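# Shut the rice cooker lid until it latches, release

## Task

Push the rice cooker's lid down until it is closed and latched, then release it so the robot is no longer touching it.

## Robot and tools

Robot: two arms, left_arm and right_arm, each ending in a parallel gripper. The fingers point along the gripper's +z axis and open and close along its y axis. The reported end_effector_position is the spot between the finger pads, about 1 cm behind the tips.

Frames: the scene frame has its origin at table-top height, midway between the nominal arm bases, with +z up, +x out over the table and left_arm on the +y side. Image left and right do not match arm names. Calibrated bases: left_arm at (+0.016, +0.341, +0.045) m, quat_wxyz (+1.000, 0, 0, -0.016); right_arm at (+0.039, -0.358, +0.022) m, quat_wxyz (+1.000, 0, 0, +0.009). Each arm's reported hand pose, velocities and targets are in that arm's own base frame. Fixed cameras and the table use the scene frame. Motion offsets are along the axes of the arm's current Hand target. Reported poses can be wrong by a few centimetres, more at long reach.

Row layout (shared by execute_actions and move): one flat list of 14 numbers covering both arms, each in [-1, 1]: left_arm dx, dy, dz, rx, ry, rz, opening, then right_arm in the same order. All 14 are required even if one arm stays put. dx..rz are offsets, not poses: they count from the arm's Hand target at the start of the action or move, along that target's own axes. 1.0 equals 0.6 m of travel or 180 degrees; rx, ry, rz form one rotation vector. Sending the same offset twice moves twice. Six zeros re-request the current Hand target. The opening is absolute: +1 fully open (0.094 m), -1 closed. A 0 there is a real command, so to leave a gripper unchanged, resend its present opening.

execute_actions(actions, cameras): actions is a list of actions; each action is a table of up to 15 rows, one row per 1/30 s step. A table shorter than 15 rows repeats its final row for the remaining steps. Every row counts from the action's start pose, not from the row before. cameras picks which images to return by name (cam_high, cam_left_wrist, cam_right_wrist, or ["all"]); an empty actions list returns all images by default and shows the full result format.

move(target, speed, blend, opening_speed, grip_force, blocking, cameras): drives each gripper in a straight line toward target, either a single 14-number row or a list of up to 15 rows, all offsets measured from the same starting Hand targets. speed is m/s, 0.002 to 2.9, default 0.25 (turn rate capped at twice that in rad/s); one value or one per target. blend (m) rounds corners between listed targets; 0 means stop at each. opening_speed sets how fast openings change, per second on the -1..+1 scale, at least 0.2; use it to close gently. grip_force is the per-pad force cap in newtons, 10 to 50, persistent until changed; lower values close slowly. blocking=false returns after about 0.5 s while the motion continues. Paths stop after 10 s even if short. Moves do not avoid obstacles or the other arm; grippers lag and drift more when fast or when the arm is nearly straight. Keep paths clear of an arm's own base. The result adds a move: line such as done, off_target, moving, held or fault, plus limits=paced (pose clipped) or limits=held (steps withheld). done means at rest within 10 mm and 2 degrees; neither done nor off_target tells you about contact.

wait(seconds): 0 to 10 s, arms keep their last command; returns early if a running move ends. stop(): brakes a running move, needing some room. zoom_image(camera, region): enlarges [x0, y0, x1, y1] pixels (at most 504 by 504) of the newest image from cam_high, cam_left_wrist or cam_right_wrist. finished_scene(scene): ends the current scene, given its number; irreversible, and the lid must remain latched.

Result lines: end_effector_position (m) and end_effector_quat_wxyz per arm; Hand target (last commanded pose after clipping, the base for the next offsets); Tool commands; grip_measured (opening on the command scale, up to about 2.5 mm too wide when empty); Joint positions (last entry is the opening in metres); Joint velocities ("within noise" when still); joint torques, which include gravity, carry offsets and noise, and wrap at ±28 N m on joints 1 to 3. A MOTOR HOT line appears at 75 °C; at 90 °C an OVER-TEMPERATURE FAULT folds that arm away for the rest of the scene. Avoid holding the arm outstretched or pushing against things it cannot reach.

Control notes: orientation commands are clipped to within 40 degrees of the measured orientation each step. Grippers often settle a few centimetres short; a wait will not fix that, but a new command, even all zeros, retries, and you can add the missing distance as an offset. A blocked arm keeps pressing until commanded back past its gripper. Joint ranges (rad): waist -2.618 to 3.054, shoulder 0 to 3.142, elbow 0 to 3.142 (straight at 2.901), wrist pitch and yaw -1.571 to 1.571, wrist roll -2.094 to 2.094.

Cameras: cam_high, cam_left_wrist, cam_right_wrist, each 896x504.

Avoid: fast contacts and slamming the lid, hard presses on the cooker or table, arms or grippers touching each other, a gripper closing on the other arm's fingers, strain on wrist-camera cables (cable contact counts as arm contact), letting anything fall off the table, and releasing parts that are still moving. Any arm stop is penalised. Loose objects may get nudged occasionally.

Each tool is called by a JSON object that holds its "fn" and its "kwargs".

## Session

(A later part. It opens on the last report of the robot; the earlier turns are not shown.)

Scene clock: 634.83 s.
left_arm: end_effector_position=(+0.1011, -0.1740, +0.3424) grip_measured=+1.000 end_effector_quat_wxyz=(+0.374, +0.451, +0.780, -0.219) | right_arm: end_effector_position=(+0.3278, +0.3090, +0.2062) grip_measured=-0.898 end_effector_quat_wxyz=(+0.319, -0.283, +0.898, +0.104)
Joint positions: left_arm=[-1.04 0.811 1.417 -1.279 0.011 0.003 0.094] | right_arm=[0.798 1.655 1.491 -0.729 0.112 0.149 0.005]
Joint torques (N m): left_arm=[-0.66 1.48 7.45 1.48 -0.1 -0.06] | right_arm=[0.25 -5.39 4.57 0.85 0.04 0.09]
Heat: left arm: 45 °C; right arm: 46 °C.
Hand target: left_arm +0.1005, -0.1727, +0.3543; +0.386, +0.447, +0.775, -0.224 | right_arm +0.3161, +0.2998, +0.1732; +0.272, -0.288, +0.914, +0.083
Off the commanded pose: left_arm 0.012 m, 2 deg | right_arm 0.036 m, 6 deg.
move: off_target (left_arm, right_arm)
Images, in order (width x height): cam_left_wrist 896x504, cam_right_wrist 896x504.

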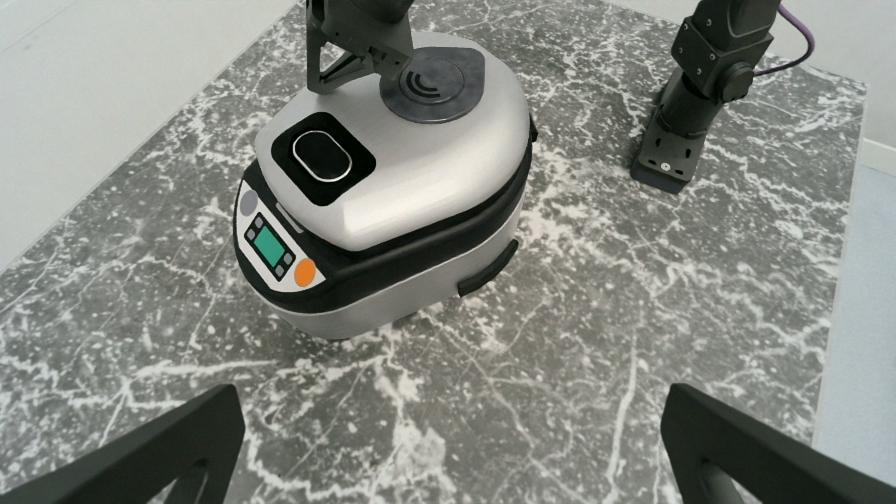

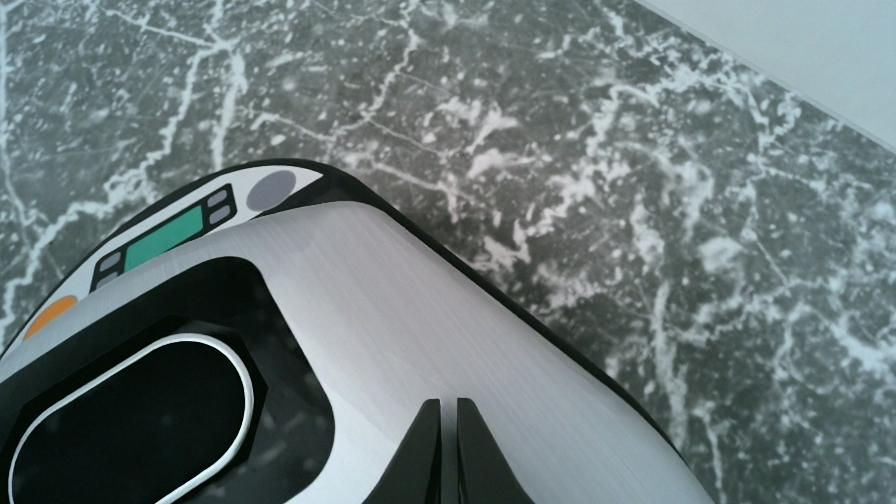

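{"fn": "move", "kwargs": {"target": [0, 0, 0, 0, 0, 0, 1, 0.0136, 0, 0.0209, 0, 0, 0, -0.9], "speed": 0.05, "cameras": ["cam_left_wrist", "cam_right_wrist"]}}

{"fn": "zoom_image", "kwargs": {"camera": "cam_left_wrist", "region": [220, 100, 560, 360]}}

Scene clock: 650.60 s.
left_arm: end_effector_position=(+0.1011, -0.1740, +0.3424) grip_measured=+1.000 end_effector_quat_wxyz=(+0.374, +0.451, +0.780, -0.219) | right_arm: end_effector_position=(+0.3328, +0.3129, +0.2045) grip_measured=-0.898 end_effector_quat_wxyz=(+0.338, -0.278, +0.892, +0.113)
Joint positions: left_arm=[-1.04 0.811 1.417 -1.279 0.011 0.003 0.094] | right_arm=[0.798 1.645 1.444 -0.648 0.116 0.149 0.005]
Joint torques (N m): left_arm=[-0.5 1.31 7.53 1.48 -0.12 -0.04] | right_arm=[0.23 -4.7 3.97 0.63 -0.01 0.08]
Heat: left arm: 45 °C; right arm: 45 °C.
Hand target: left_arm +0.1005, -0.1727, +0.3543; +0.386, +0.447, +0.775, -0.224 | right_arm +0.3161, +0.2997, +0.1582; +0.272, -0.288, +0.914, +0.083
Off the commanded pose: left_arm 0.012 m, 2 deg | right_arm 0.051 m, 9 deg.
move: off_target (left_arm, right_arm)
Images, in order (width x height): cam_left_wrist 896x504, cam_right_wrist 896x504.

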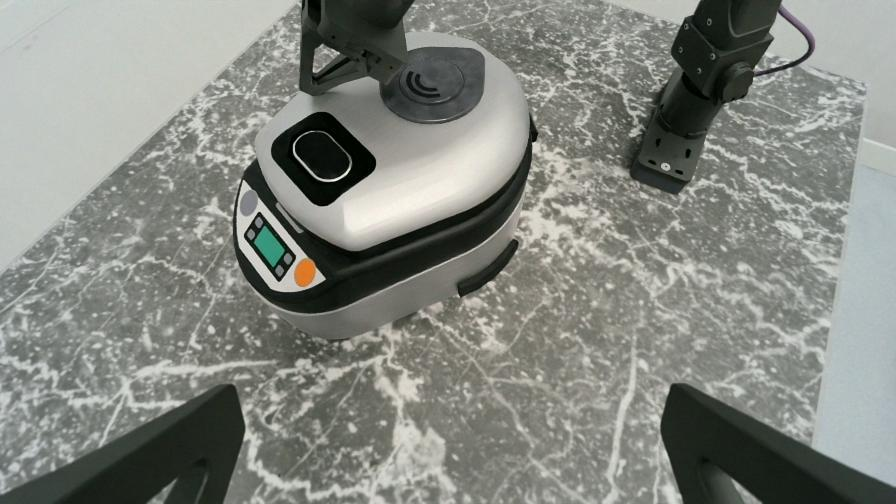

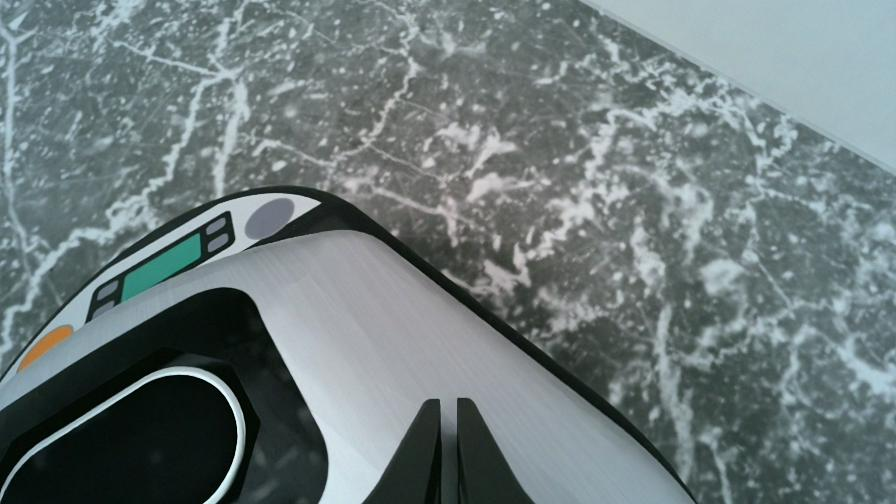

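Scaled by 1.482.

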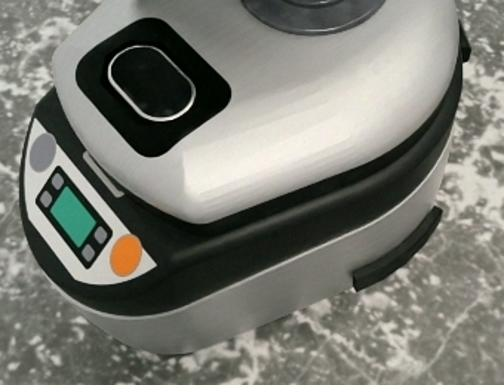

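{"fn": "move", "kwargs": {"target": [0, 0, 0, 0, 0, 0, 1, -0.0752, 0.0023, -0.0503, 0, 0, 0, -0.9], "speed": 0.04, "cameras": ["cam_left_wrist", "cam_right_wrist"]}}

{"fn": "zoom_image", "kwargs": {"camera": "cam_left_wrist", "region": [220, 100, 560, 360]}}

Scene clock: 662.27 s.
left_arm: end_effector_position=(+0.1011, -0.1740, +0.3424) grip_measured=+1.000 end_effector_quat_wxyz=(+0.374, +0.451, +0.780, -0.219) | right_arm: end_effector_position=(+0.3315, +0.3132, +0.2101) grip_measured=-0.898 end_effector_quat_wxyz=(+0.280, -0.290, +0.911, +0.085)
Joint positions: left_arm=[-1.04 0.811 1.417 -1.279 0.011 0.003 0.094] | right_arm=[0.798 1.757 1.676 -0.905 0.11 0.149 0.005]
Joint torques (N m): left_arm=[-0.54 1.28 7.38 1.48 -0.15 -0.06] | right_arm=[-0.38 -6.58 9.35 1.01 0.01 0.03]
Heat: left arm: 45 °C; right arm: 45 °C.
Hand target: left_arm +0.1005, -0.1727, +0.3543; +0.386, +0.447, +0.775, -0.224 | right_arm +0.3327, +0.3133, +0.2082; +0.272, -0.288, +0.914, +0.083
Off the commanded pose: left_arm 0.012 m, 2 deg | right_arm 0.002 m, 1 deg.
move: off_target (left_arm)
Images, in order (width x height): cam_left_wrist 896x504, cam_right_wrist 896x504.

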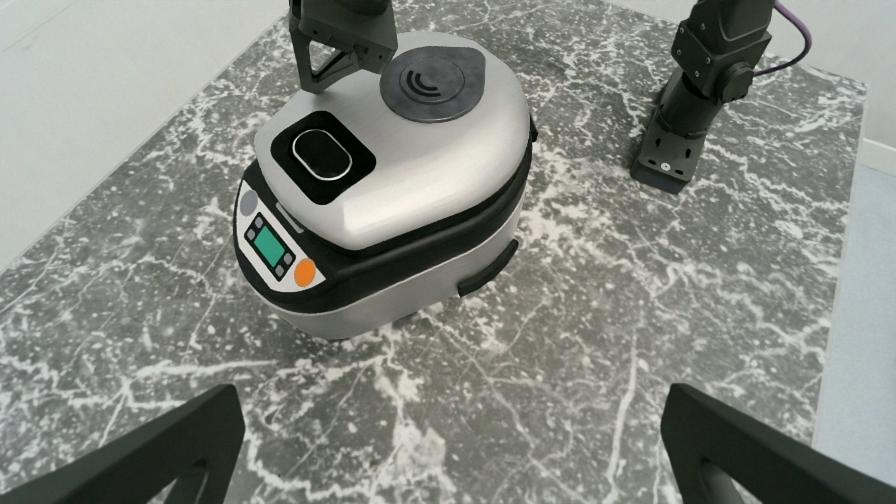

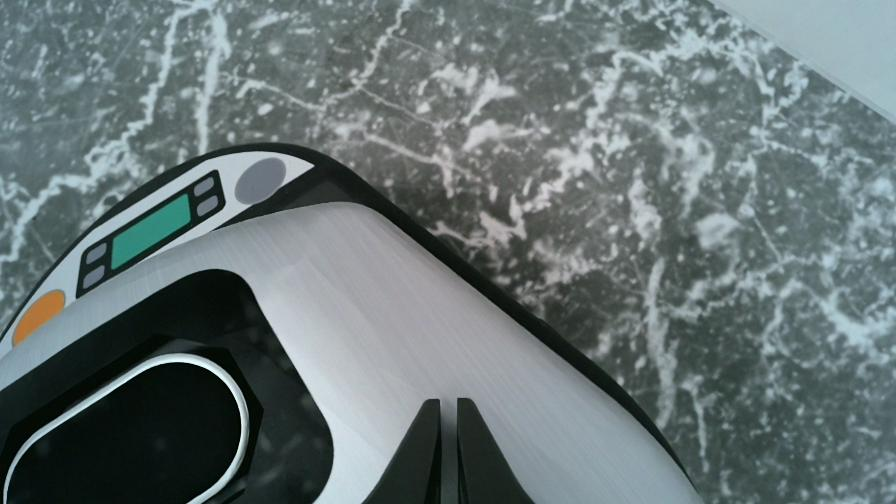

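Scaled by 1.482.

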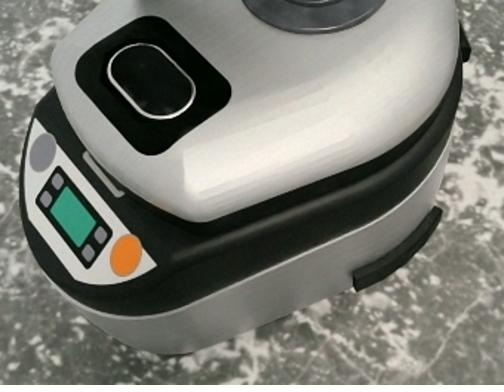

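{"fn": "move", "kwargs": {"target": [0, 0, 0, 0, 0, 0, 1, -0.0182, 0, -0.0279, 0, 0, 0, -0.9], "speed": 0.03, "cameras": ["cam_left_wrist", "cam_right_wrist"]}}

{"fn": "zoom_image", "kwargs": {"camera": "cam_left_wrist", "region": [220, 100, 560, 360]}}

Scene clock: 670.60 s.
left_arm: end_effector_position=(+0.1011, -0.1740, +0.3424) grip_measured=+1.000 end_effector_quat_wxyz=(+0.374, +0.451, +0.780, -0.219) | right_arm: end_effector_position=(+0.3315, +0.3133, +0.2309) grip_measured=-0.898 end_effector_quat_wxyz=(+0.281, -0.290, +0.911, +0.085)
Joint positions: left_arm=[-1.04 0.811 1.417 -1.279 0.011 0.003 0.094] | right_arm=[0.798 1.773 1.779 -0.991 0.11 0.149 0.005]
Joint torques (N m): left_arm=[-0.54 1.32 7.53 1.48 -0.11 -0.02] | right_arm=[-0.38 -6.56 9.17 1.02 0.02 0.03]
Heat: left arm: 45 °C; right arm: 46 °C.
Hand target: left_arm +0.1005, -0.1727, +0.3543; +0.386, +0.447, +0.775, -0.224 | right_arm +0.3326, +0.3134, +0.2281; +0.272, -0.288, +0.914, +0.083
Off the commanded pose: left_arm 0.012 m, 2 deg | right_arm 0.003 m, 1 deg.
move: off_target (left_arm)
Images, in order (width x height): cam_left_wrist 896x504, cam_right_wrist 896x504.

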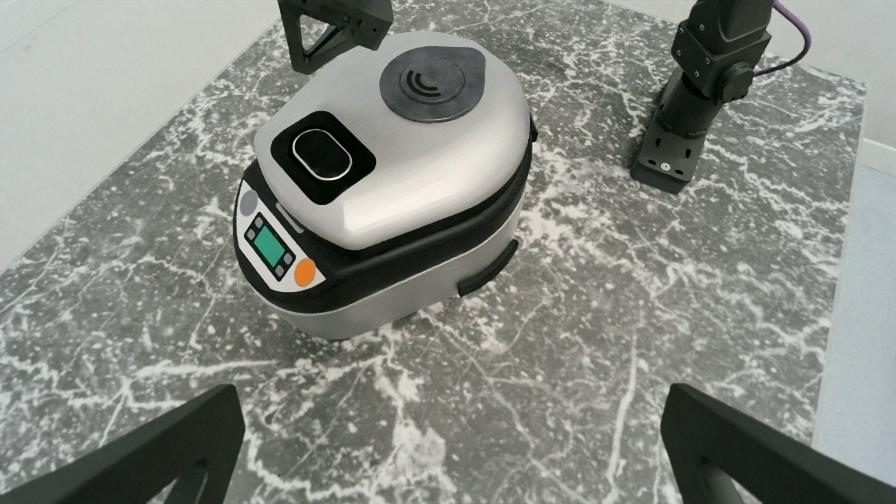

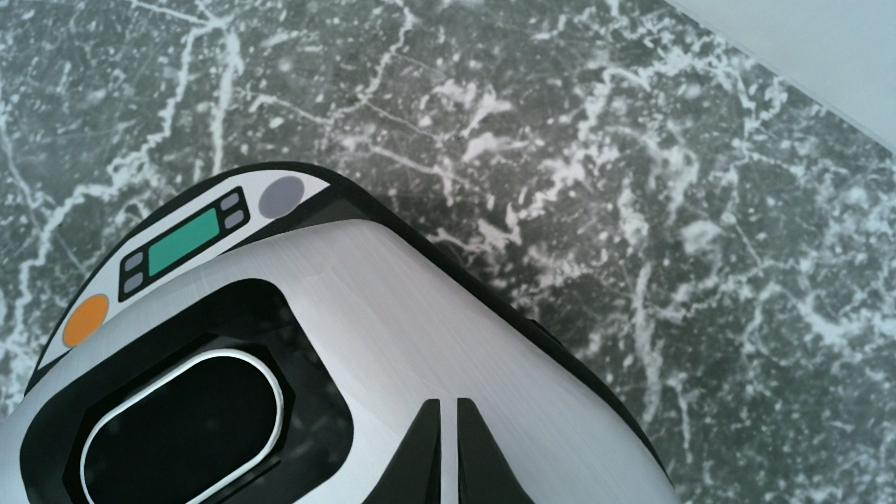

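Scaled by 1.482.

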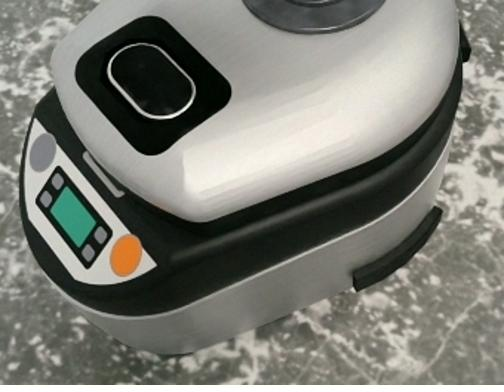

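{"fn": "finished_scene", "kwargs": {"scene": 1}}

The scene is finished: the task was done.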